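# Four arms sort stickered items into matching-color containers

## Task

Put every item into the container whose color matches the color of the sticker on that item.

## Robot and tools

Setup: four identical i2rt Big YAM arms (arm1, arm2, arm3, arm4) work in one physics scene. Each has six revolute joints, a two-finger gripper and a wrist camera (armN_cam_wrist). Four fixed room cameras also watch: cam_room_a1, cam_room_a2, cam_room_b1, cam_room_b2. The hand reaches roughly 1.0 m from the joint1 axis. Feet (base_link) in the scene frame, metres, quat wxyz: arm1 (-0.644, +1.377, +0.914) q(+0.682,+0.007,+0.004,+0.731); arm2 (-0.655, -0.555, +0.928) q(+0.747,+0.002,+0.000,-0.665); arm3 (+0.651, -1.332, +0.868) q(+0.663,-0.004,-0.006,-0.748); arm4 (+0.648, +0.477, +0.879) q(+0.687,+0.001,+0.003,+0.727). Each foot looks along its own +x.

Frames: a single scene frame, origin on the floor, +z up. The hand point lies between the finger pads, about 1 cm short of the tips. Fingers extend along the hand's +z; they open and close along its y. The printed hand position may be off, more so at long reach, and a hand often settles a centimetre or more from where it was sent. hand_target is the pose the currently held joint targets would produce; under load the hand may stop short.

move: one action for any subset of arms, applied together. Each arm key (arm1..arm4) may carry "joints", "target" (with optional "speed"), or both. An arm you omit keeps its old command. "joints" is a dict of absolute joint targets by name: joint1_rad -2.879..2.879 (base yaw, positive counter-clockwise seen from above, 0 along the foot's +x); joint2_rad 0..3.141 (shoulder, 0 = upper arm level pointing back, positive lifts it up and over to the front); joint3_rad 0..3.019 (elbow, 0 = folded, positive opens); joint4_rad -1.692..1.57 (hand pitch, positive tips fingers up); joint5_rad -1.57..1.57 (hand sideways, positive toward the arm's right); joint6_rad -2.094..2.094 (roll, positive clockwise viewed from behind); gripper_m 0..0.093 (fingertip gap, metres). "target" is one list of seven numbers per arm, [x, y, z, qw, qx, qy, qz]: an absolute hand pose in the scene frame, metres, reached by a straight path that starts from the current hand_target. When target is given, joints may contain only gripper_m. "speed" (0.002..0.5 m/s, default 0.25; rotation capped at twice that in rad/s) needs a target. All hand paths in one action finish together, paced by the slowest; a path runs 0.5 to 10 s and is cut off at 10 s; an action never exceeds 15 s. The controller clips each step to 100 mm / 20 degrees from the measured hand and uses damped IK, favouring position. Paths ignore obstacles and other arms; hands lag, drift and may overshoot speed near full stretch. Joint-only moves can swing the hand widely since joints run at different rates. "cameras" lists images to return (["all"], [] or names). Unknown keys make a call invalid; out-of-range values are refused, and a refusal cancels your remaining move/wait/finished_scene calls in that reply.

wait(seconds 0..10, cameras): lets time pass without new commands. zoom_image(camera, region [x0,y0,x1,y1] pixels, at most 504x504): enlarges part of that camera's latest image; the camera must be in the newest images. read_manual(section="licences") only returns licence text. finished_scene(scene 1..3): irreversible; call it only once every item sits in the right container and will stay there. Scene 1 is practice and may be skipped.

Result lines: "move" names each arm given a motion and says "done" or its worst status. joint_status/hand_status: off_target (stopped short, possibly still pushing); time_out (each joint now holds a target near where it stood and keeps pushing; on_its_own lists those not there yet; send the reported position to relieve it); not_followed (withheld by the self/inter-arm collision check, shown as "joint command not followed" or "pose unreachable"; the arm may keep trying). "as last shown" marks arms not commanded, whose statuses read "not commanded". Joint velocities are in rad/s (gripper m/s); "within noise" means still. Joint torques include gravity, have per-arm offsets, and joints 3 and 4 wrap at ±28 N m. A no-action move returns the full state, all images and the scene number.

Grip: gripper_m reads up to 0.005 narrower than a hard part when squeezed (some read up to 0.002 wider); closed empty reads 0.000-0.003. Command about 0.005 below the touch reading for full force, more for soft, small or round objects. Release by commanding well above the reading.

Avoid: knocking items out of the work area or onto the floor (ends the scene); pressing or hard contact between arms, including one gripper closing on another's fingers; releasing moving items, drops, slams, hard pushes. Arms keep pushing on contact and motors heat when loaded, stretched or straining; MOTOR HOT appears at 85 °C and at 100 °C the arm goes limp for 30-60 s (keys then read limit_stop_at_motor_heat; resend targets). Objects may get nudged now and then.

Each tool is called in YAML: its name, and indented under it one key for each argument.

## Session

move:
  arm1: {"joints": {"joint1_rad": 1.5, "joint2_rad": 1.3, "joint3_rad": 1.25, "joint4_rad": -0.95, "joint5_rad": 0, "joint6_rad": 0, "gripper_m": 0.093}}
  arm2: {"joints": {"joint1_rad": -1.5, "joint2_rad": 1.3, "joint3_rad": 1.25, "joint4_rad": -0.95, "joint5_rad": 0, "joint6_rad": 0, "gripper_m": 0.093}}
  arm3: {"joints": {"joint1_rad": 1.5, "joint2_rad": 1.3, "joint3_rad": 1.25, "joint4_rad": -0.95, "joint5_rad": 0, "joint6_rad": 0, "gripper_m": 0.093}}
  arm4: {"joints": {"joint1_rad": -1.5, "joint2_rad": 1.3, "joint3_rad": 1.25, "joint4_rad": -0.95, "joint5_rad": 0, "joint6_rad": 0, "gripper_m": 0.093}}

wait:
  seconds: 0.3
  cameras: ["all"]

Scene clock: 1.87 s.
Joint torques (N m): arm1=[-1.73 -9.47 13.31 1.7 0.07 -0.11] | arm2=[1.14 -10.99 12.25 2.15 -0.02 -0.09] | arm3=[1.44 -13.16 9.88 1.4 0.11 -0.11] | arm4=[1.08 -13.8 10.03 1.25 0.08 0.18]
Motor temperatures (°C): arm1=[20 23 27 23 21 21 21] | arm2=[23 24 26 22 22 20 23] | arm3=[24 23 24 23 24 23 23] | arm4=[22 22 24 22 24 21 24]
Heat: arm1: hottest joint3_rad 27 °C; arm2: hottest joint3_rad 26 °C; arm3: hottest joint1_rad 24 °C; arm4: hottest joint3_rad 24 °C.
move: arm1 done; arm2 done; arm3 done; arm4 done
Joint velocities: within noise
arm1.joint_positions: joint1_rad=+1.501 joint2_rad=+1.316 joint3_rad=+1.230 joint4_rad=-0.962 joint5_rad=-0.002 joint6_rad=+0.007 gripper_m=+0.09306
arm1.joint_status: all done
arm1.hand: x=-1.1350 y=+1.3775 z=+1.1897 quat_wxyz=(+0.000, +0.964, -0.004, -0.266) (m; scene frame)
arm1.hand_target: x=-1.1395 y=+1.3780 z=+1.2095 quat_wxyz=(-0.001, +0.957, -0.001, -0.289) (m; scene frame)
arm1.hand_status: not commanded
arm2.joint_positions: joint1_rad=-1.504 joint2_rad=+1.288 joint3_rad=+1.243 joint4_rad=-0.957 joint5_rad=+0.000 joint6_rad=+0.015 gripper_m=+0.09310
arm2.joint_status: all done
arm2.hand: x=-1.1427 y=-0.6460 z=+1.2159 quat_wxyz=(-0.026, -0.957, -0.081, +0.278) (m; scene frame)
arm2.hand_target: x=-1.1473 y=-0.6491 z=+1.2145 quat_wxyz=(-0.025, -0.956, -0.090, +0.279) (m; scene frame)
arm2.hand_status: not commanded
arm3.joint_positions: joint1_rad=+1.498 joint2_rad=+1.313 joint3_rad=+1.247 joint4_rad=-0.958 joint5_rad=-0.002 joint6_rad=+0.006 gripper_m=+0.09306
arm3.joint_status: all done
arm3.hand: x=+1.1412 y=-1.4242 z=+1.1485 quat_wxyz=(-0.270, -0.094, -0.958, +0.031) (m; scene frame)
arm3.hand_target: x=+1.1417 y=-1.4234 z=+1.1568 quat_wxyz=(-0.281, -0.090, -0.955, +0.033) (m; scene frame)
arm3.hand_status: not commanded
arm4.joint_positions: joint1_rad=-1.505 joint2_rad=+1.318 joint3_rad=+1.238 joint4_rad=-0.961 joint5_rad=+0.001 joint6_rad=-0.012 gripper_m=+0.09311
arm4.joint_status: all done
arm4.hand: x=+1.1433 y=+0.5382 z=+1.1479 quat_wxyz=(-0.259, +0.065, -0.964, -0.013) (m; scene frame)
arm4.hand_target: x=+1.1456 y=+0.5413 z=+1.1640 quat_wxyz=(-0.278, +0.061, -0.958, -0.016) (m; scene frame)
arm4.hand_status: not commanded
pictures: none

Scene clock: 2.17 s.
Joint torques (N m): arm1=[-1.85 -9.29 13.35 1.65 0.04 -0.02] | arm2=[1.03 -11.05 12.21 2.14 -0.02 -0.09] | arm3=[1.2 -13.1 9.88 1.43 0.11 -0.1] | arm4=[1.38 -13.74 9.96 1.31 0.08 0.16]
Motor temperatures (°C): arm1=[20 23 27 23 21 21 21] | arm2=[23 24 26 22 22 20 23] | arm3=[24 23 24 23 24 23 23] | arm4=[22 22 24 22 24 21 24]
Heat: arm1: hottest joint3_rad 27 °C; arm2: hottest joint3_rad 26 °C; arm3: hottest joint1_rad 24 °C; arm4: hottest joint3_rad 24 °C.
Joint velocities: within noise
arm1.joint_positions: joint1_rad=+1.501 joint2_rad=+1.316 joint3_rad=+1.230 joint4_rad=-0.962 joint5_rad=-0.002 joint6_rad=+0.007 gripper_m=+0.09306
arm1.joint_status: all done
arm1.hand: x=-1.1350 y=+1.3775 z=+1.1897 quat_wxyz=(+0.000, +0.964, -0.004, -0.266) (m; scene frame)
arm1.hand_target: x=-1.1395 y=+1.3780 z=+1.2095 quat_wxyz=(-0.001, +0.957, -0.001, -0.289) (m; scene frame)
arm1.hand_status: not commanded
arm2.joint_positions: joint1_rad=-1.504 joint2_rad=+1.288 joint3_rad=+1.243 joint4_rad=-0.957 joint5_rad=+0.000 joint6_rad=+0.014 gripper_m=+0.09310
arm2.joint_status: all done
arm2.hand: x=-1.1427 y=-0.6460 z=+1.2159 quat_wxyz=(-0.026, -0.957, -0.081, +0.278) (m; scene frame)
arm2.hand_target: x=-1.1473 y=-0.6491 z=+1.2145 quat_wxyz=(-0.025, -0.956, -0.090, +0.279) (m; scene frame)
arm2.hand_status: not commanded
arm3.joint_positions: joint1_rad=+1.498 joint2_rad=+1.313 joint3_rad=+1.247 joint4_rad=-0.958 joint5_rad=-0.002 joint6_rad=+0.006 gripper_m=+0.09306
arm3.joint_status: all done
arm3.hand: x=+1.1412 y=-1.4242 z=+1.1485 quat_wxyz=(-0.270, -0.094, -0.958, +0.031) (m; scene frame)
arm3.hand_target: x=+1.1417 y=-1.4234 z=+1.1568 quat_wxyz=(-0.281, -0.090, -0.955, +0.033) (m; scene frame)
arm3.hand_status: not commanded
arm4.joint_positions: joint1_rad=-1.505 joint2_rad=+1.318 joint3_rad=+1.238 joint4_rad=-0.961 joint5_rad=+0.001 joint6_rad=-0.012 gripper_m=+0.09311
arm4.joint_status: all done
arm4.hand: x=+1.1433 y=+0.5382 z=+1.1479 quat_wxyz=(-0.259, +0.065, -0.964, -0.013) (m; scene frame)
arm4.hand_target: x=+1.1456 y=+0.5413 z=+1.1640 quat_wxyz=(-0.278, +0.061, -0.958, -0.016) (m; scene frame)
arm4.hand_status: not commanded
wait: 0.30 s; at rest by 0.27 s
pictures: arm1_cam_wrist, arm2_cam_wrist, arm3_cam_wrist, arm4_cam_wrist, cam_room_a1, cam_room_a2, cam_room_b1, cam_room_b2
Images, in order (width x height): arm1_cam_wrist 672x504, arm2_cam_wrist 672x504, arm3_cam_wrist 672x504, arm4_cam_wrist 672x504, cam_room_a1 672x504, cam_room_a2 672x504, cam_room_b1 672x504, cam_room_b2 672x504.

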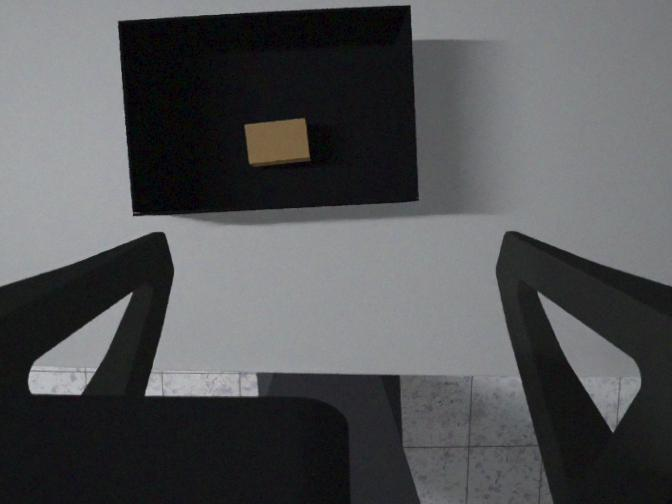

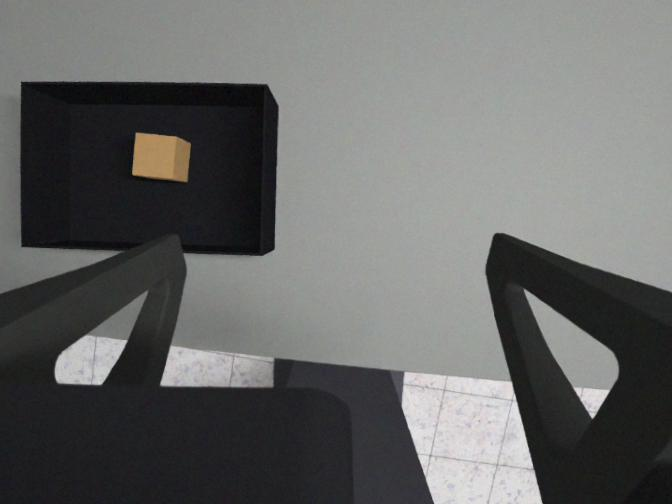

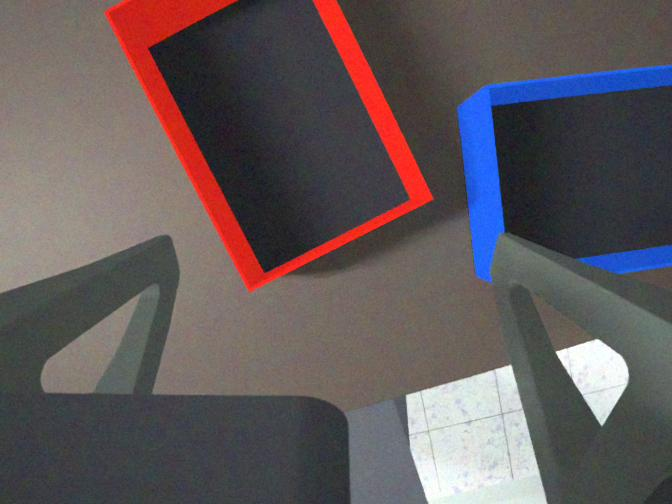

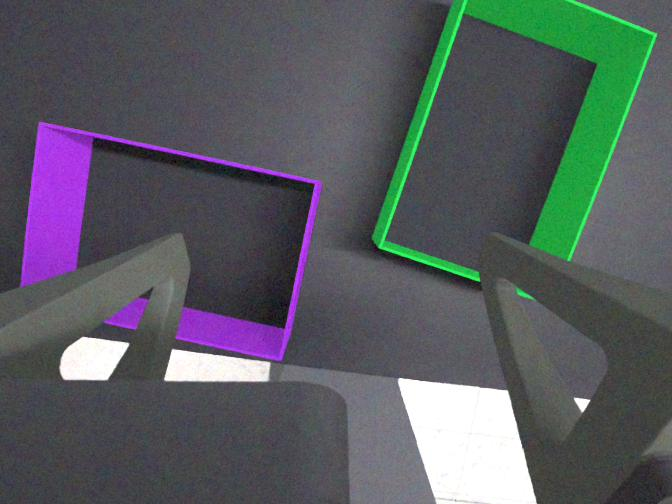

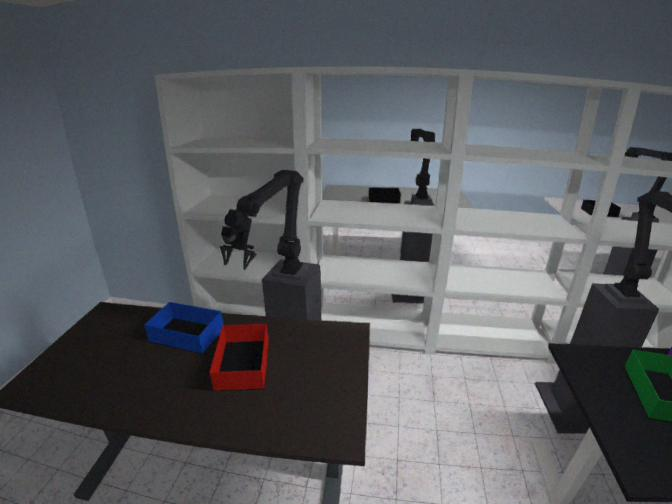

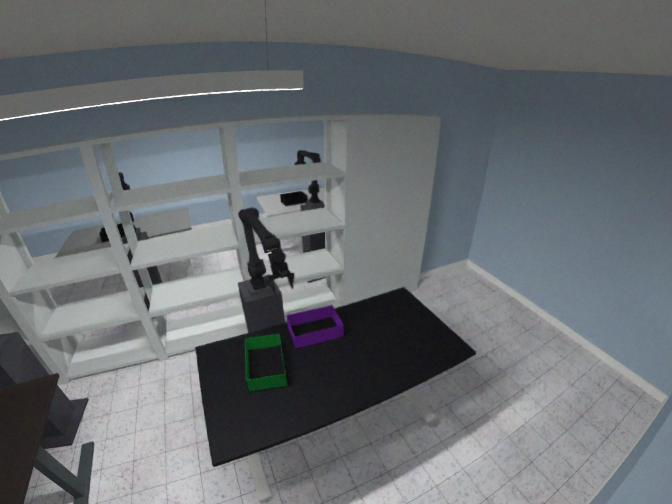

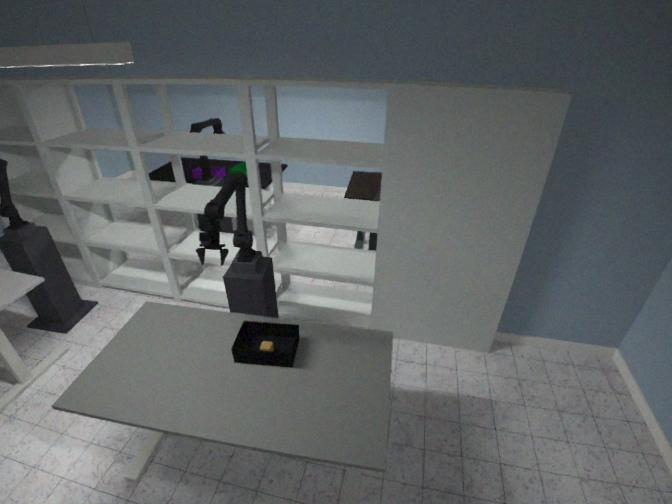

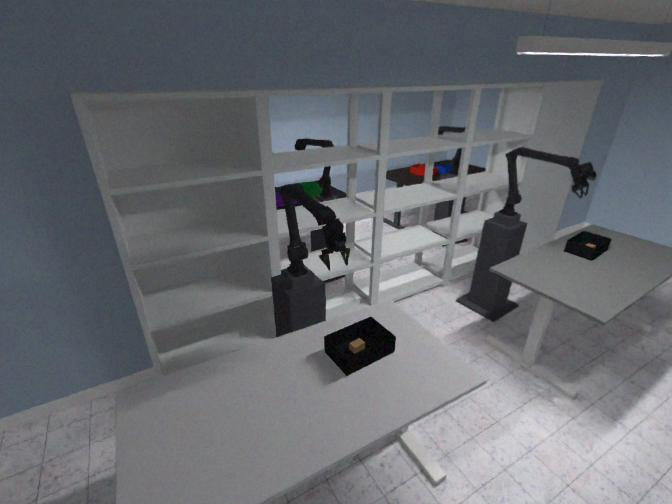

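zoom_image:
  camera: "cam_room_b2"
  region: [320, 315, 400, 375]

zoom_image:
  camera: "cam_room_b1"
  region: [225, 315, 305, 375]

zoom_image:
  camera: "cam_room_b2"
  region: [555, 220, 625, 270]

zoom_image:
  camera: "arm1_cam_wrist"
  region: [220, 100, 340, 190]

zoom_image:
  camera: "arm2_cam_wrist"
  region: [100, 110, 220, 200]

Scaled by 6.300.

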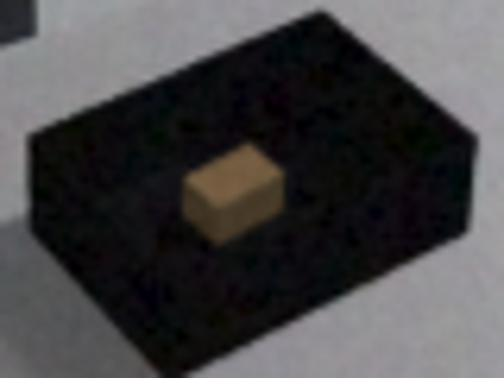

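Scaled by 6.300.

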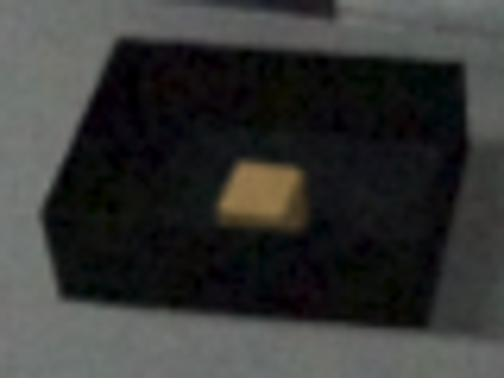

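Scaled by 7.200.

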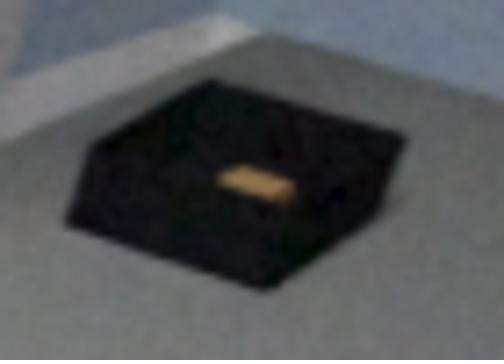

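Scaled by 4.200.

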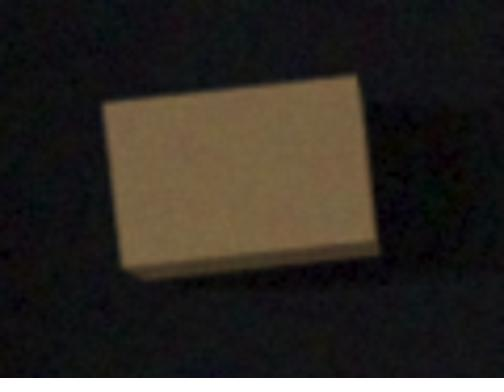

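Scaled by 4.200.

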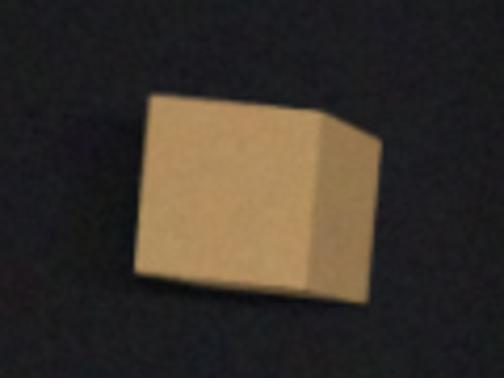

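move:
  arm1: {"target": [-1.182, 1.318, 0.868, -0.0068, -0.99, -0.0518, 0.1303], "speed": 0.3}
  arm2: {"target": [-1.112, -0.860, 0.872, -0.0093, -0.963, -0.0336, 0.267], "speed": 0.3}

wait:
  seconds: 0.2
  cameras: ["arm1_cam_wrist", "arm2_cam_wrist"]

Scene clock: 43.17 s.
Joint torques (N m): arm1=[-0.85 -14.27 11.02 1.25 -0.02 0.04] | arm2=[0.38 -16.85 9.94 2.26 0.44 0.22] | arm3=[1.32 -13.04 9.92 1.46 0.11 -0.11] | arm4=[1.73 -14.39 9.89 1.2 0.1 0.19]
Motor temperatures (°C): arm1=[20 24 31 23 21 21 21] | arm2=[23 25 30 22 22 20 23] | arm3=[24 24 27 23 24 23 23] | arm4=[22 23 28 22 24 21 24]
Heat: arm1: hottest joint3_rad 31 °C; arm2: hottest joint3_rad 30 °C; arm3: hottest joint3_rad 27 °C; arm4: hottest joint3_rad 28 °C.
move: arm1 off_target; arm2 off_target
Joint velocities: within noise
arm1.joint_positions: joint1_rad=+1.604 joint2_rad=+1.937 joint3_rad=+1.072 joint4_rad=-0.526 joint5_rad=-0.002 joint6_rad=+0.007 gripper_m=+0.09306
arm1.joint_status: not commanded
arm1.hand: x=-1.1547 y=+1.3255 z=+0.8491 quat_wxyz=(+0.004, +0.994, +0.047, -0.097) (m; scene frame)
arm1.hand_target: x=-1.1809 y=+1.3181 z=+0.8690 quat_wxyz=(+0.007, +0.990, +0.052, -0.130) (m; scene frame)
arm1.hand_status: off_target (0.034 m and 3.9 deg from the pose sent, 0.330 m and 17.1 deg at the start)
arm2.joint_positions: joint1_rad=-1.002 joint2_rad=+1.904 joint3_rad=+0.946 joint4_rad=-0.200 joint5_rad=+0.295 joint6_rad=+0.527 gripper_m=+0.09310
arm2.joint_status: not commanded
arm2.hand: x=-1.0932 y=-0.8484 z=+0.8613 quat_wxyz=(+0.005, -0.968, -0.047, +0.247) (m; scene frame)
arm2.hand_target: x=-1.1114 y=-0.8595 z=+0.8726 quat_wxyz=(-0.009, -0.963, -0.034, +0.267) (m; scene frame)
arm2.hand_status: off_target (0.025 m and 3.2 deg from the pose sent, 0.406 m and 6.0 deg at the start)
arm3, arm4: as last shown
pictures: none

Scene clock: 43.37 s.
Joint torques (N m): arm1=[-1.26 -14.04 10.97 1.16 -0.01 0.07] | arm2=[0.44 -16.79 9.92 2.24 0.45 0.21] | arm3=[1.2 -13.33 9.89 1.42 0.11 -0.11] | arm4=[1.08 -13.63 10.03 1.24 0.07 0.16]
Motor temperatures (°C): arm1=[20 24 31 23 21 21 21] | arm2=[23 25 30 22 22 20 23] | arm3=[24 24 27 23 24 23 23] | arm4=[22 23 28 22 24 21 24]
Heat: arm1: hottest joint3_rad 31 °C; arm2: hottest joint3_rad 30 °C; arm3: hottest joint3_rad 27 °C; arm4: hottest joint3_rad 28 °C.
Joint velocities: within noise
arm1.joint_positions: joint1_rad=+1.604 joint2_rad=+1.937 joint3_rad=+1.072 joint4_rad=-0.526 joint5_rad=-0.002 joint6_rad=+0.007 gripper_m=+0.09306
arm1.joint_status: not commanded
arm1.hand: x=-1.1547 y=+1.3255 z=+0.8491 quat_wxyz=(+0.004, +0.994, +0.047, -0.097) (m; scene frame)
arm1.hand_target: x=-1.1809 y=+1.3181 z=+0.8690 quat_wxyz=(+0.007, +0.990, +0.052, -0.130) (m; scene frame)
arm1.hand_status: off_target (0.034 m and 3.9 deg from the pose sent, 0.330 m and 17.1 deg at the start)
arm2.joint_positions: joint1_rad=-1.002 joint2_rad=+1.904 joint3_rad=+0.946 joint4_rad=-0.200 joint5_rad=+0.295 joint6_rad=+0.527 gripper_m=+0.09310
arm2.joint_status: not commanded
arm2.hand: x=-1.0932 y=-0.8484 z=+0.8613 quat_wxyz=(+0.005, -0.968, -0.047, +0.247) (m; scene frame)
arm2.hand_target: x=-1.1114 y=-0.8595 z=+0.8726 quat_wxyz=(-0.009, -0.963, -0.034, +0.267) (m; scene frame)
arm2.hand_status: off_target (0.025 m and 3.2 deg from the pose sent, 0.406 m and 6.0 deg at the start)
arm3.joint_positions: joint1_rad=+1.498 joint2_rad=+1.313 joint3_rad=+1.247 joint4_rad=-0.958 joint5_rad=-0.002 joint6_rad=+0.006 gripper_m=+0.09306
arm3.joint_status: not commanded
arm3.hand: x=+1.1412 y=-1.4242 z=+1.1485 quat_wxyz=(-0.270, -0.094, -0.958, +0.031) (m; scene frame)
arm3.hand_target: x=+1.1417 y=-1.4234 z=+1.1568 quat_wxyz=(-0.281, -0.090, -0.955, +0.033) (m; scene frame)
arm3.hand_status: not commanded
arm4.joint_positions: joint1_rad=-1.505 joint2_rad=+1.318 joint3_rad=+1.238 joint4_rad=-0.961 joint5_rad=+0.001 joint6_rad=-0.012 gripper_m=+0.09311
arm4.joint_status: not commanded
arm4.hand: x=+1.1433 y=+0.5382 z=+1.1479 quat_wxyz=(-0.259, +0.065, -0.964, -0.013) (m; scene frame)
arm4.hand_target: x=+1.1456 y=+0.5413 z=+1.1640 quat_wxyz=(-0.278, +0.061, -0.958, -0.016) (m; scene frame)
arm4.hand_status: not commanded
wait: 0.20 s; no rest
pictures: arm1_cam_wrist, arm2_cam_wrist
Images, in order (width x height): arm1_cam_wrist 672x504, arm2_cam_wrist 672x504.

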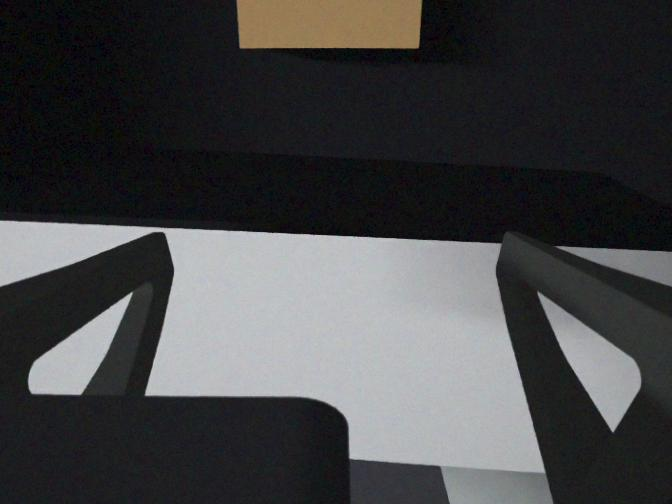

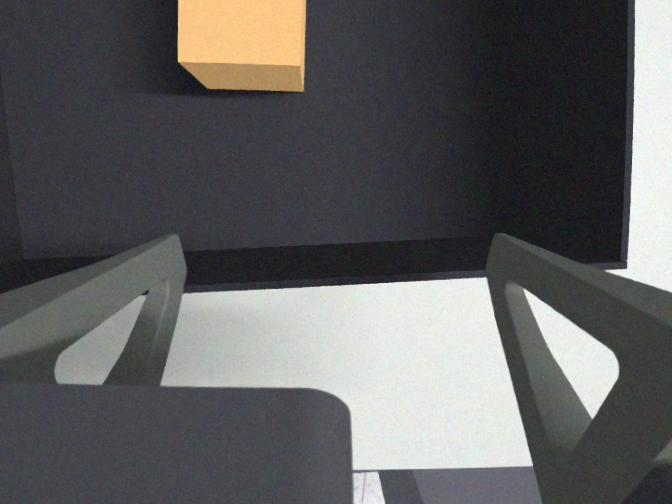

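move:
  arm1: {"target": [-1.224, 1.312, 0.858, -0.0077, -0.9876, -0.0517, 0.1476], "speed": 0.2}
  arm2: {"target": [-1.130, -0.904, 0.872, -0.0093, -0.963, -0.0336, 0.267], "speed": 0.2}

wait:
  seconds: 0.2
  cameras: ["arm1_cam_wrist", "arm2_cam_wrist"]

Scene clock: 62.00 s.
Joint torques (N m): arm1=[-0.91 -13.51 11.1 1.25 0.05 0.03] | arm2=[0.79 -16.09 10.62 1.06 0.46 0.22] | arm3=[1.26 -13.22 9.92 1.4 0.11 -0.1] | arm4=[1.03 -14.21 10.02 1.28 0.07 0.13]
Motor temperatures (°C): arm1=[20 24 32 23 21 21 21] | arm2=[23 25 31 22 22 20 23] | arm3=[24 24 28 23 24 23 23] | arm4=[22 24 30 22 24 21 24]
Heat: arm1: hottest joint3_rad 32 °C; arm2: hottest joint3_rad 31 °C; arm3: hottest joint3_rad 28 °C; arm4: hottest joint3_rad 30 °C.
move: arm1 off_target; arm2 off_target
Joint velocities: within noise
arm1.joint_positions: joint1_rad=+1.604 joint2_rad=+2.001 joint3_rad=+1.184 joint4_rad=-0.508 joint5_rad=-0.002 joint6_rad=+0.007 gripper_m=+0.09306
arm1.joint_status: not commanded
arm1.hand: x=-1.2045 y=+1.3204 z=+0.8520 quat_wxyz=(+0.006, +0.990, +0.047, -0.130) (m; scene frame)
arm1.hand_target: x=-1.2233 y=+1.3121 z=+0.8586 quat_wxyz=(+0.008, +0.988, +0.052, -0.148) (m; scene frame)
arm1.hand_status: off_target (0.022 m and 2.1 deg from the pose sent, 0.071 m and 5.9 deg at the start)
arm2.joint_positions: joint1_rad=-0.964 joint2_rad=+1.951 joint3_rad=+1.084 joint4_rad=-0.245 joint5_rad=+0.315 joint6_rad=+0.568 gripper_m=+0.09310
arm2.joint_status: not commanded
arm2.hand: x=-1.1235 y=-0.8976 z=+0.8789 quat_wxyz=(-0.012, -0.962, -0.040, +0.270) (m; scene frame)
arm2.hand_target: x=-1.1296 y=-0.9037 z=+0.8721 quat_wxyz=(-0.009, -0.963, -0.034, +0.267) (m; scene frame)
arm2.hand_status: off_target (0.011 m and 0.8 deg from the pose sent, 0.068 m and 3.2 deg at the start)
arm3, arm4: as last shown
pictures: none

Scene clock: 62.20 s.
Joint torques (N m): arm1=[-1.08 -13.92 11.26 1.26 0.01 0.09] | arm2=[0.85 -16.03 10.65 1.07 0.46 0.22] | arm3=[1.32 -13.22 9.92 1.43 0.1 -0.11] | arm4=[1.38 -13.63 10.04 1.13 0.1 0.18]
Motor temperatures (°C): arm1=[20 24 32 23 21 21 21] | arm2=[23 25 31 22 22 20 23] | arm3=[24 24 28 23 24 23 23] | arm4=[22 24 30 22 24 21 24]
Heat: arm1: hottest joint3_rad 32 °C; arm2: hottest joint3_rad 31 °C; arm3: hottest joint3_rad 28 °C; arm4: hottest joint3_rad 30 °C.
Joint velocities: within noise
arm1.joint_positions: joint1_rad=+1.604 joint2_rad=+2.001 joint3_rad=+1.184 joint4_rad=-0.508 joint5_rad=-0.002 joint6_rad=+0.007 gripper_m=+0.09306
arm1.joint_status: not commanded
arm1.hand: x=-1.2045 y=+1.3204 z=+0.8520 quat_wxyz=(+0.006, +0.990, +0.047, -0.130) (m; scene frame)
arm1.hand_target: x=-1.2233 y=+1.3121 z=+0.8586 quat_wxyz=(+0.008, +0.988, +0.052, -0.148) (m; scene frame)
arm1.hand_status: off_target (0.022 m and 2.1 deg from the pose sent, 0.071 m and 5.9 deg at the start)
arm2.joint_positions: joint1_rad=-0.964 joint2_rad=+1.951 joint3_rad=+1.084 joint4_rad=-0.245 joint5_rad=+0.315 joint6_rad=+0.569 gripper_m=+0.09310
arm2.joint_status: not commanded
arm2.hand: x=-1.1235 y=-0.8976 z=+0.8789 quat_wxyz=(-0.012, -0.962, -0.039, +0.270) (m; scene frame)
arm2.hand_target: x=-1.1296 y=-0.9037 z=+0.8721 quat_wxyz=(-0.010, -0.963, -0.034, +0.267) (m; scene frame)
arm2.hand_status: off_target (0.011 m and 0.8 deg from the pose sent, 0.068 m and 3.2 deg at the start)
arm3.joint_positions: joint1_rad=+1.498 joint2_rad=+1.313 joint3_rad=+1.247 joint4_rad=-0.958 joint5_rad=-0.002 joint6_rad=+0.006 gripper_m=+0.09306
arm3.joint_status: not commanded
arm3.hand: x=+1.1412 y=-1.4242 z=+1.1485 quat_wxyz=(-0.270, -0.094, -0.958, +0.031) (m; scene frame)
arm3.hand_target: x=+1.1417 y=-1.4234 z=+1.1568 quat_wxyz=(-0.281, -0.090, -0.955, +0.033) (m; scene frame)
arm3.hand_status: not commanded
arm4.joint_positions: joint1_rad=-1.505 joint2_rad=+1.318 joint3_rad=+1.238 joint4_rad=-0.961 joint5_rad=+0.001 joint6_rad=-0.012 gripper_m=+0.09311
arm4.joint_status: not commanded
arm4.hand: x=+1.1433 y=+0.5382 z=+1.1479 quat_wxyz=(-0.259, +0.065, -0.964, -0.013) (m; scene frame)
arm4.hand_target: x=+1.1456 y=+0.5413 z=+1.1640 quat_wxyz=(-0.278, +0.061, -0.958, -0.016) (m; scene frame)
arm4.hand_status: not commanded
wait: 0.20 s; no rest
pictures: arm1_cam_wrist, arm2_cam_wrist
Images, in order (width x height): arm1_cam_wrist 672x504, arm2_cam_wrist 672x504.

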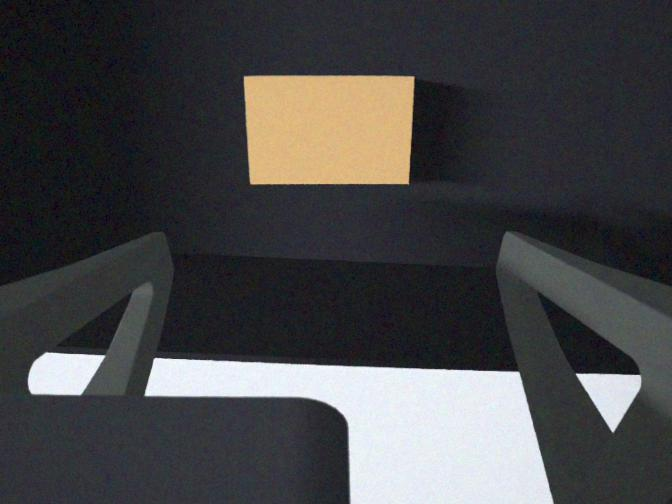

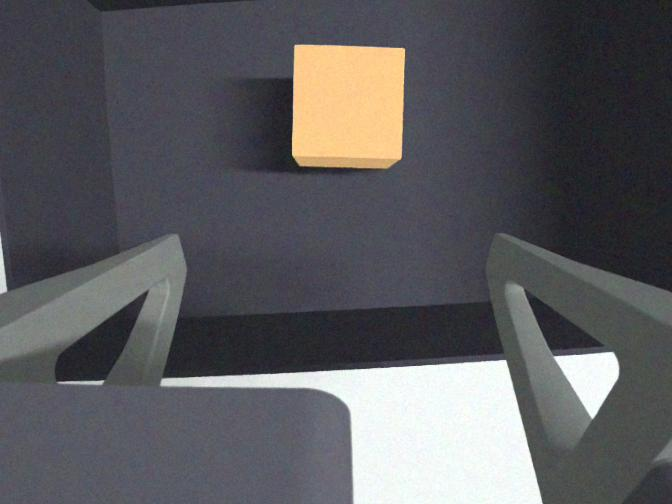

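move:
  arm1: {"target": [-1.238, 1.311, 0.733, -0.0077, -0.9876, -0.0517, 0.1476], "speed": 0.15}
  arm2: {"target": [-1.192, -0.902, 0.738, -0.007, -0.9633, -0.0252, 0.2671], "speed": 0.15}
  cameras: ["arm1_cam_wrist", "arm2_cam_wrist"]

Scene clock: 72.87 s.
Joint torques (N m): arm1=[-0.91 -14.74 9.17 1.29 0.1 0.04] | arm2=[0.26 -19.78 9.33 2.21 0.13 -0.08] | arm3=[1.14 -13.16 9.89 1.39 0.11 -0.11] | arm4=[1.38 -13.39 9.98 1.21 0.05 0.15]
Motor temperatures (°C): arm1=[20 24 32 23 21 21 21] | arm2=[23 25 31 22 22 20 23] | arm3=[24 24 28 23 24 23 23] | arm4=[22 24 30 22 24 21 24]
Heat: arm1: hottest joint3_rad 32 °C; arm2: hottest joint3_rad 31 °C; arm3: hottest joint3_rad 28 °C; arm4: hottest joint3_rad 30 °C.
move: arm1 off_target; arm2 off_target
Joint velocities: within noise
arm1.joint_positions: joint1_rad=+1.606 joint2_rad=+2.277 joint3_rad=+1.248 joint4_rad=-0.293 joint5_rad=-0.003 joint6_rad=+0.009 gripper_m=+0.09304
arm1.joint_status: not commanded
arm1.hand: x=-1.2204 y=+1.3181 z=+0.7317 quat_wxyz=(+0.007, +0.990, +0.047, -0.132) (m; scene frame)
arm1.hand_target: x=-1.2373 y=+1.3111 z=+0.7334 quat_wxyz=(+0.008, +0.988, +0.052, -0.147) (m; scene frame)
arm1.hand_status: off_target (0.019 m and 1.9 deg from the pose sent, 0.124 m and 2.1 deg at the start)
arm2.joint_positions: joint1_rad=-1.028 joint2_rad=+2.319 joint3_rad=+1.274 joint4_rad=-0.090 joint5_rad=+0.298 joint6_rad=+0.546 gripper_m=+0.09310
arm2.joint_status: not commanded
arm2.hand: x=-1.1772 y=-0.8953 z=+0.7413 quat_wxyz=(-0.001, -0.966, -0.023, +0.257) (m; scene frame)
arm2.hand_target: x=-1.1914 y=-0.9016 z=+0.7385 quat_wxyz=(-0.007, -0.963, -0.025, +0.267) (m; scene frame)
arm2.hand_status: off_target (0.017 m and 1.4 deg from the pose sent, 0.157 m and 1.8 deg at the start)
arm3, arm4: as last shown
pictures: arm1_cam_wrist, arm2_cam_wrist
Images, in order (width x height): arm1_cam_wrist 672x504, arm2_cam_wrist 672x504.

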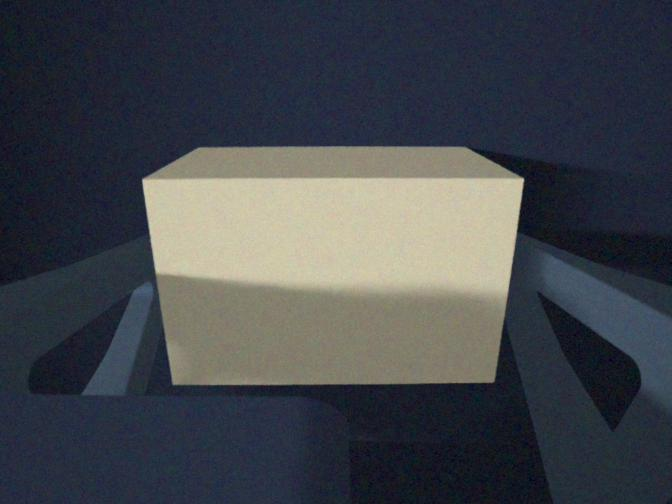

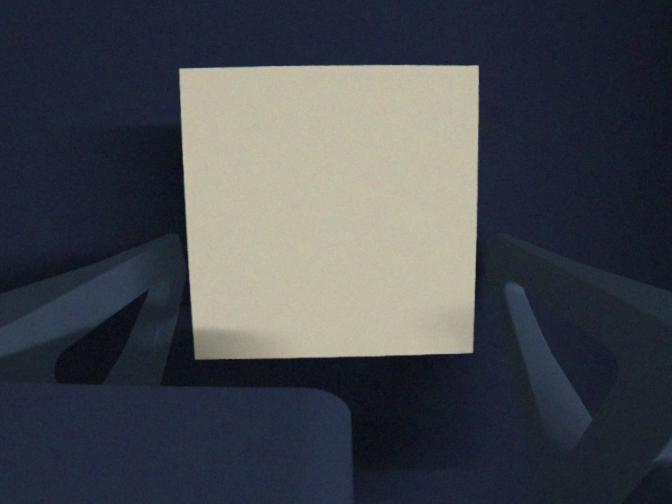

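move:
  arm1: {"joints": {"gripper_m": 0.058}}
  arm2: {"target": [-1.207, -0.903, 0.735, -0.007, -0.9633, -0.0252, 0.2671], "speed": 0.15}

move:
  arm1: {"target": [-1.15, 1.325, 1.05, -0.0077, -0.9876, -0.0517, 0.1476], "speed": 0.25}
  arm2: {"joints": {"gripper_m": 0.044}}
  cameras: ["arm2_cam_wrist"]

move:
  arm2: {"target": [-1.12, -0.89, 1.05, -0.007, -0.9633, -0.0252, 0.2671], "speed": 0.25}
  cameras: ["arm1_cam_wrist", "arm2_cam_wrist", "cam_room_b1", "cam_room_b2"]

Scene clock: 81.50 s.
Joint torques (N m): arm1=[-1.32 -14.74 9.07 1.26 0.07 0.03] | arm2=[0.15 -19.02 9.58 1.55 0.1 -0.08] | arm3=[1.26 -13.22 9.91 1.39 0.1 -0.11] | arm4=[1.38 -13.8 10.02 1.25 0.08 0.14]
Motor temperatures (°C): arm1=[20 24 32 23 21 21 21] | arm2=[23 25 32 22 22 20 23] | arm3=[24 25 28 23 24 23 23] | arm4=[22 24 31 22 24 21 24]
Heat: arm1: hottest joint3_rad 32 °C; arm2: hottest joint3_rad 32 °C; arm3: hottest joint3_rad 28 °C; arm4: hottest joint3_rad 31 °C.
move: arm1 off_target; arm2 off_target
Joint velocities: within noise
arm1.joint_positions: joint1_rad=+1.606 joint2_rad=+2.277 joint3_rad=+1.248 joint4_rad=-0.293 joint5_rad=-0.003 joint6_rad=+0.009 gripper_m=+0.06888
arm1.joint_status: gripper_m off_target (ended at +0.06890, target +0.05800)
arm1.hand: x=-1.2205 y=+1.3181 z=+0.7317 quat_wxyz=(+0.007, +0.990, +0.047, -0.132) (m; scene frame)
arm1.hand_target: x=-1.2373 y=+1.3111 z=+0.7334 quat_wxyz=(+0.008, +0.988, +0.052, -0.148) (m; scene frame)
arm1.hand_status: not commanded
arm2.joint_positions: joint1_rad=-1.042 joint2_rad=+2.332 joint3_rad=+1.321 joint4_rad=-0.090 joint5_rad=+0.292 joint6_rad=+0.533 gripper_m=+0.09310
arm2.joint_status: not commanded
arm2.hand: x=-1.1985 y=-0.9019 z=+0.7475 quat_wxyz=(-0.009, -0.963, -0.021, +0.269) (m; scene frame)
arm2.hand_target: x=-1.2063 y=-0.9024 z=+0.7352 quat_wxyz=(-0.007, -0.963, -0.025, +0.267) (m; scene frame)
arm2.hand_status: off_target (0.015 m and 0.6 deg from the pose sent, 0.031 m and 1.4 deg at the start)
arm3, arm4: as last shown
pictures: none

Scene clock: 83.47 s.
Joint torques (N m): arm1=[-1.26 -10.99 14.39 0.57 -0.02 -0.01] | arm2=[0.26 -19.08 9.55 1.57 0.18 -0.08] | arm3=[1.26 -13.16 9.91 1.44 0.1 -0.11] | arm4=[1.26 -13.8 9.99 1.21 0.06 0.14]
Motor temperatures (°C): arm1=[20 24 32 23 21 21 21] | arm2=[23 25 31 22 22 20 23] | arm3=[24 25 28 23 24 23 23] | arm4=[22 24 31 22 24 21 24]
Heat: arm1: hottest joint3_rad 32 °C; arm2: hottest joint3_rad 31 °C; arm3: hottest joint3_rad 28 °C; arm4: hottest joint3_rad 31 °C.
move: arm1 off_target; arm2 off_target
Joint velocities: within noise
arm1.joint_positions: joint1_rad=+1.606 joint2_rad=+1.570 joint3_rad=+1.131 joint4_rad=-0.891 joint5_rad=-0.003 joint6_rad=+0.006 gripper_m=+0.06888
arm1.joint_status: not commanded
arm1.hand: x=-1.1331 y=+1.3259 z=+1.0296 quat_wxyz=(+0.006, +0.991, +0.049, -0.127) (m; scene frame)
arm1.hand_target: x=-1.1491 y=+1.3252 z=+1.0501 quat_wxyz=(+0.008, +0.988, +0.052, -0.148) (m; scene frame)
arm1.hand_status: off_target (0.026 m and 2.4 deg from the pose sent, 0.326 m and 1.9 deg at the start)
arm2.joint_positions: joint1_rad=-1.042 joint2_rad=+2.332 joint3_rad=+1.321 joint4_rad=-0.090 joint5_rad=+0.289 joint6_rad=+0.532 gripper_m=+0.05307
arm2.joint_status: gripper_m off_target (ended at +0.05309, target +0.04400)
arm2.hand: x=-1.1983 y=-0.9022 z=+0.7474 quat_wxyz=(-0.010, -0.963, -0.022, +0.269) (m; scene frame)
arm2.hand_target: x=-1.2063 y=-0.9026 z=+0.7352 quat_wxyz=(-0.007, -0.963, -0.025, +0.267) (m; scene frame)
arm2.hand_status: not commanded
arm3, arm4: as last shown
pictures: arm2_cam_wrist
Images, in order (width x height): arm2_cam_wrist 672x504.

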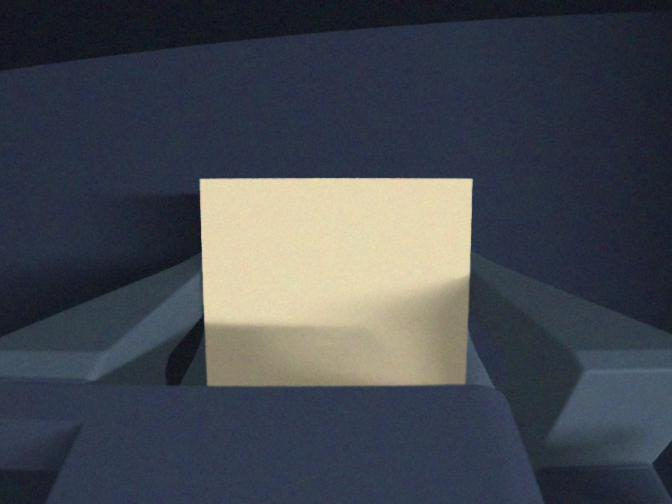

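Scene clock: 85.47 s.
Joint torques (N m): arm1=[-2.32 -10.7 14.38 0.64 -0.08 -0.08] | arm2=[1.38 -16.5 12.27 1.06 0.48 0.23] | arm3=[1.26 -13.1 9.91 1.4 0.1 -0.11] | arm4=[1.26 -13.63 10.04 1.14 0.08 0.17]
Motor temperatures (°C): arm1=[20 24 33 23 21 21 21] | arm2=[23 25 31 22 22 20 23] | arm3=[24 25 29 23 24 23 23] | arm4=[22 24 31 22 24 21 24]
Heat: arm1: hottest joint3_rad 33 °C; arm2: hottest joint3_rad 31 °C; arm3: hottest joint3_rad 29 °C; arm4: hottest joint3_rad 31 °C.
move: arm2 done
Joint velocities: within noise
arm1, arm3, arm4: as last shown
arm2.joint_positions: joint1_rad=-0.975 joint2_rad=+1.654 joint3_rad=+1.192 joint4_rad=-0.671 joint5_rad=+0.320 joint6_rad=+0.580 gripper_m=+0.05307
arm2.joint_status: not commanded
arm2.hand: x=-1.1172 y=-0.8829 z=+1.0431 quat_wxyz=(-0.003, -0.964, -0.030, +0.264) (m; scene frame)
arm2.hand_target: x=-1.1199 y=-0.8899 z=+1.0500 quat_wxyz=(-0.007, -0.963, -0.025, +0.267) (m; scene frame)
arm2.hand_status: done (0.010 m and 0.8 deg from the pose sent, 0.313 m and 0.6 deg at the start)
pictures: arm1_cam_wrist, arm2_cam_wrist, cam_room_b1, cam_room_b2
Images, in order (width x height): arm1_cam_wrist 672x504, arm2_cam_wrist 672x504, cam_room_b1 672x504, cam_room_b2 672x504.

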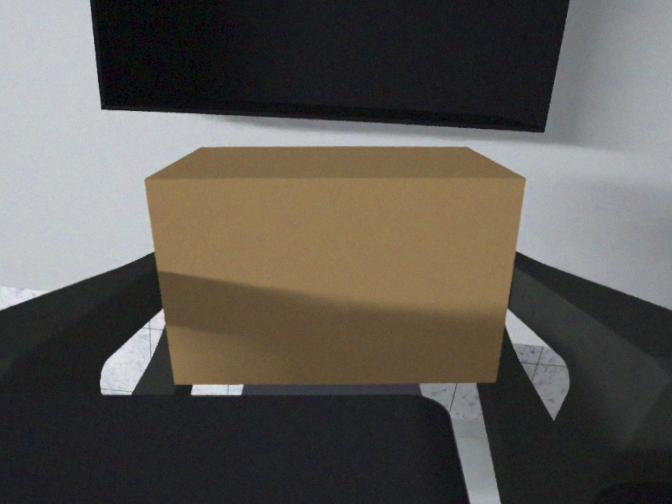

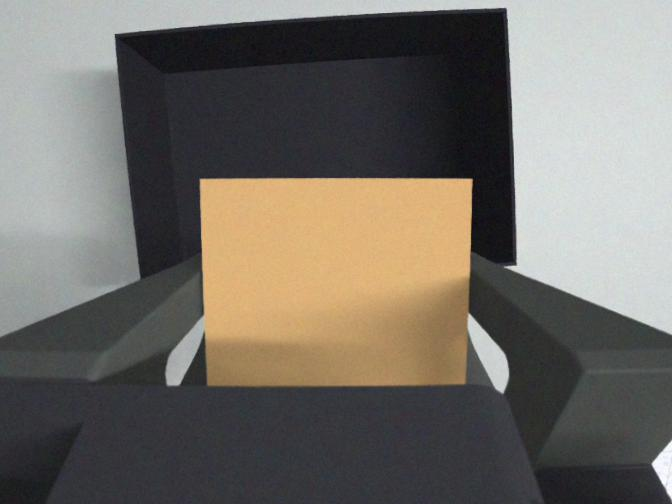

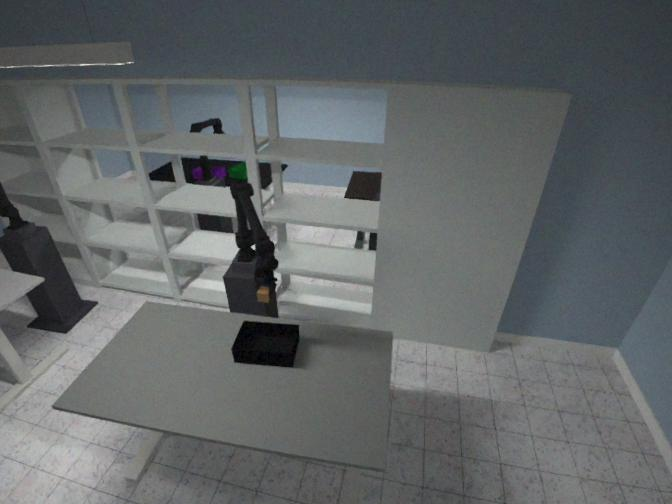

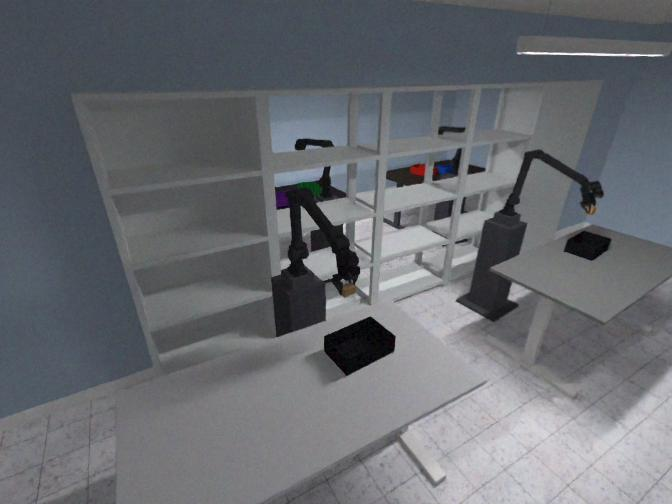

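move:
  arm1: {"joints": {"joint1_rad": 1.5, "joint2_rad": 1.2, "joint3_rad": 1.5, "joint4_rad": 0.3, "joint5_rad": 0, "joint6_rad": 0}}
  arm2: {"joints": {"joint1_rad": -1.5, "joint2_rad": 1.2, "joint3_rad": 1.5, "joint4_rad": 0.5, "joint5_rad": 0, "joint6_rad": 0}}

wait:
  seconds: 0.3
  cameras: ["cam_room_b1", "cam_room_b2", "arm1_cam_wrist", "arm2_cam_wrist"]

zoom_image:
  camera: "cam_room_b2"
  region: [280, 120, 420, 225]

zoom_image:
  camera: "cam_room_b1"
  region: [180, 120, 320, 225]

Scene clock: 99.60 s.
Joint torques (N m): arm1=[-1.26 -6.59 12.31 2.11 0.01 -0.05] | arm2=[1.08 -10.52 11 2.51 -0.12 -0.07] | arm3=[1.38 -13.1 9.92 1.43 0.11 -0.1] | arm4=[1.08 -13.63 9.98 1.22 0.06 0.16]
Motor temperatures (°C): arm1=[20 25 35 23 21 21 22] | arm2=[23 26 32 22 22 20 23] | arm3=[24 25 29 23 24 23 23] | arm4=[22 24 31 22 24 21 24]
Heat: arm1: hottest joint3_rad 35 °C; arm2: hottest joint3_rad 32 °C; arm3: hottest joint3_rad 29 °C; arm4: hottest joint3_rad 31 °C.
move: arm1 done; arm2 done
Joint velocities: within noise
arm1.joint_positions: joint1_rad=+1.490 joint2_rad=+1.208 joint3_rad=+1.488 joint4_rad=+0.281 joint5_rad=+0.000 joint6_rad=+0.006 gripper_m=+0.06888
arm1.joint_status: all done
arm1.hand: x=-1.1582 y=+1.3820 z=+1.6675 quat_wxyz=(-0.003, +0.477, -0.003, -0.879) (m; scene frame)
arm1.hand_target: x=-1.1478 y=+1.3768 z=+1.6817 quat_wxyz=(-0.001, +0.460, +0.001, -0.888) (m; scene frame)
arm1.hand_status: not commanded
arm2.joint_positions: joint1_rad=-1.506 joint2_rad=+1.204 joint3_rad=+1.502 joint4_rad=+0.480 joint5_rad=+0.002 joint6_rad=+0.015 gripper_m=+0.05307
arm2.joint_status: all done
arm2.hand: x=-1.1385 y=-0.6457 z=+1.7200 quat_wxyz=(-0.090, -0.386, -0.033, +0.918) (m; scene frame)
arm2.hand_target: x=-1.1326 y=-0.6478 z=+1.7242 quat_wxyz=(-0.086, -0.375, -0.037, +0.922) (m; scene frame)
arm2.hand_status: not commanded
arm3, arm4: as last shown
pictures: none

Scene clock: 99.90 s.
Joint torques (N m): arm1=[-0.67 -6.3 12.14 1.95 0.02 -0.03] | arm2=[1.14 -10.46 10.96 2.48 -0.12 -0.08] | arm3=[1.14 -13.1 9.91 1.43 0.11 -0.1] | arm4=[1.26 -14.1 10.02 1.11 0.05 0.17]
Motor temperatures (°C): arm1=[20 25 35 23 21 21 22] | arm2=[23 26 32 22 22 20 24] | arm3=[24 25 29 23 24 23 23] | arm4=[22 24 31 22 24 21 24]
Heat: arm1: hottest joint3_rad 35 °C; arm2: hottest joint3_rad 32 °C; arm3: hottest joint3_rad 29 °C; arm4: hottest joint3_rad 31 °C.
Joint velocities: within noise
arm1.joint_positions: joint1_rad=+1.490 joint2_rad=+1.208 joint3_rad=+1.488 joint4_rad=+0.281 joint5_rad=+0.000 joint6_rad=+0.006 gripper_m=+0.06888
arm1.joint_status: all done
arm1.hand: x=-1.1582 y=+1.3820 z=+1.6675 quat_wxyz=(-0.003, +0.477, -0.003, -0.879) (m; scene frame)
arm1.hand_target: x=-1.1478 y=+1.3768 z=+1.6817 quat_wxyz=(-0.001, +0.460, +0.001, -0.888) (m; scene frame)
arm1.hand_status: not commanded
arm2.joint_positions: joint1_rad=-1.506 joint2_rad=+1.204 joint3_rad=+1.502 joint4_rad=+0.480 joint5_rad=+0.002 joint6_rad=+0.014 gripper_m=+0.05307
arm2.joint_status: all done
arm2.hand: x=-1.1385 y=-0.6457 z=+1.7200 quat_wxyz=(-0.089, -0.386, -0.033, +0.918) (m; scene frame)
arm2.hand_target: x=-1.1326 y=-0.6478 z=+1.7242 quat_wxyz=(-0.086, -0.375, -0.037, +0.922) (m; scene frame)
arm2.hand_status: not commanded
arm3.joint_positions: joint1_rad=+1.498 joint2_rad=+1.313 joint3_rad=+1.247 joint4_rad=-0.958 joint5_rad=-0.002 joint6_rad=+0.006 gripper_m=+0.09306
arm3.joint_status: not commanded
arm3.hand: x=+1.1412 y=-1.4242 z=+1.1485 quat_wxyz=(-0.270, -0.094, -0.958, +0.031) (m; scene frame)
arm3.hand_target: x=+1.1417 y=-1.4234 z=+1.1568 quat_wxyz=(-0.281, -0.090, -0.955, +0.033) (m; scene frame)
arm3.hand_status: not commanded
arm4.joint_positions: joint1_rad=-1.505 joint2_rad=+1.318 joint3_rad=+1.238 joint4_rad=-0.961 joint5_rad=+0.001 joint6_rad=-0.012 gripper_m=+0.09311
arm4.joint_status: not commanded
arm4.hand: x=+1.1433 y=+0.5382 z=+1.1479 quat_wxyz=(-0.259, +0.065, -0.964, -0.013) (m; scene frame)
arm4.hand_target: x=+1.1456 y=+0.5413 z=+1.1640 quat_wxyz=(-0.278, +0.061, -0.958, -0.016) (m; scene frame)
arm4.hand_status: not commanded
wait: 0.30 s; at rest by 0.27 s
pictures: arm1_cam_wrist, arm2_cam_wrist, cam_room_b1, cam_room_b2
Images, in order (width x height): arm1_cam_wrist 672x504, arm2_cam_wrist 672x504, cam_room_b1 672x504, cam_room_b2 672x504.

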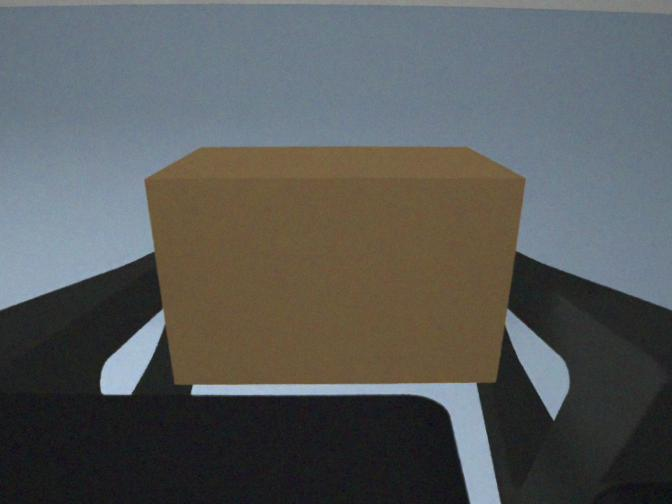

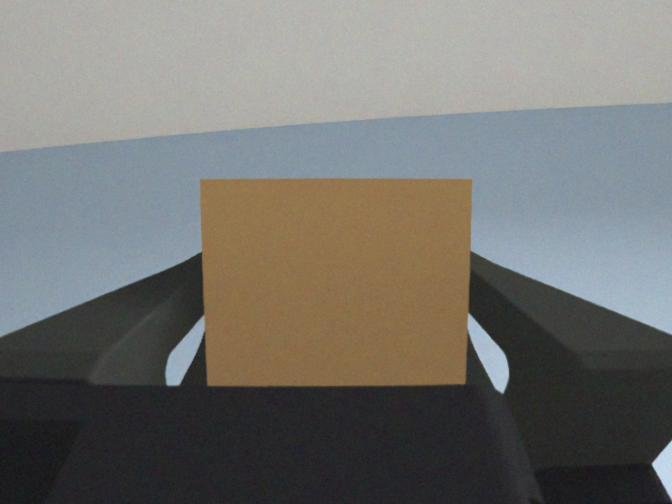

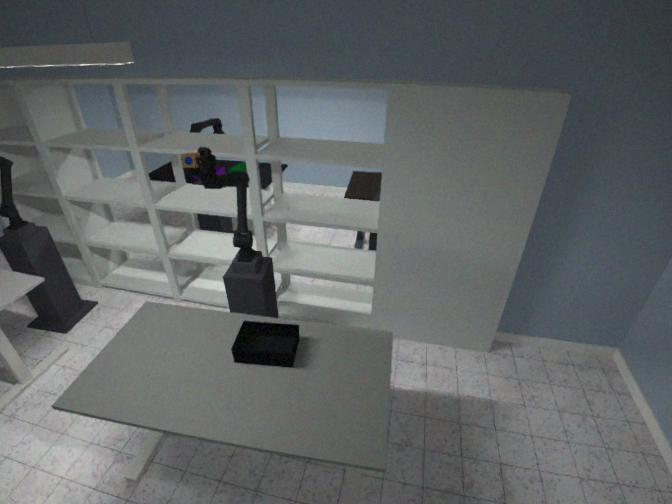

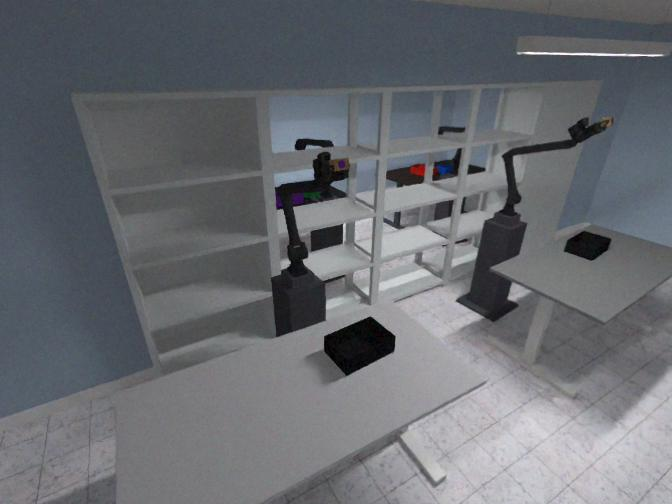

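Scaled by 3.600.

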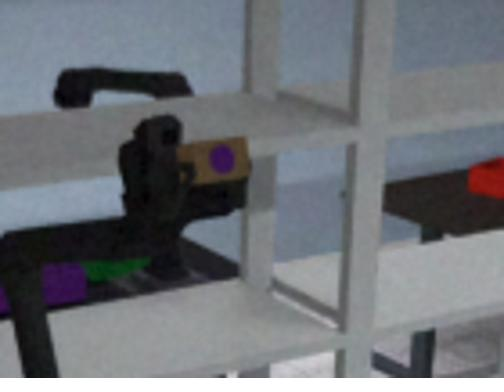

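Scaled by 3.600.

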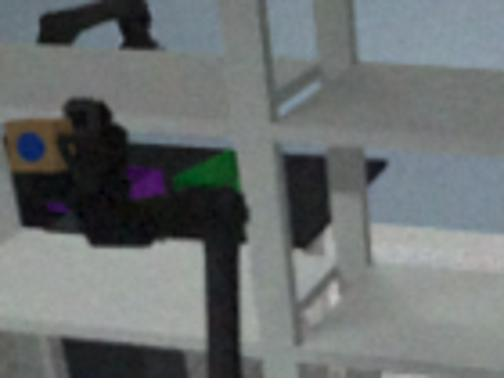

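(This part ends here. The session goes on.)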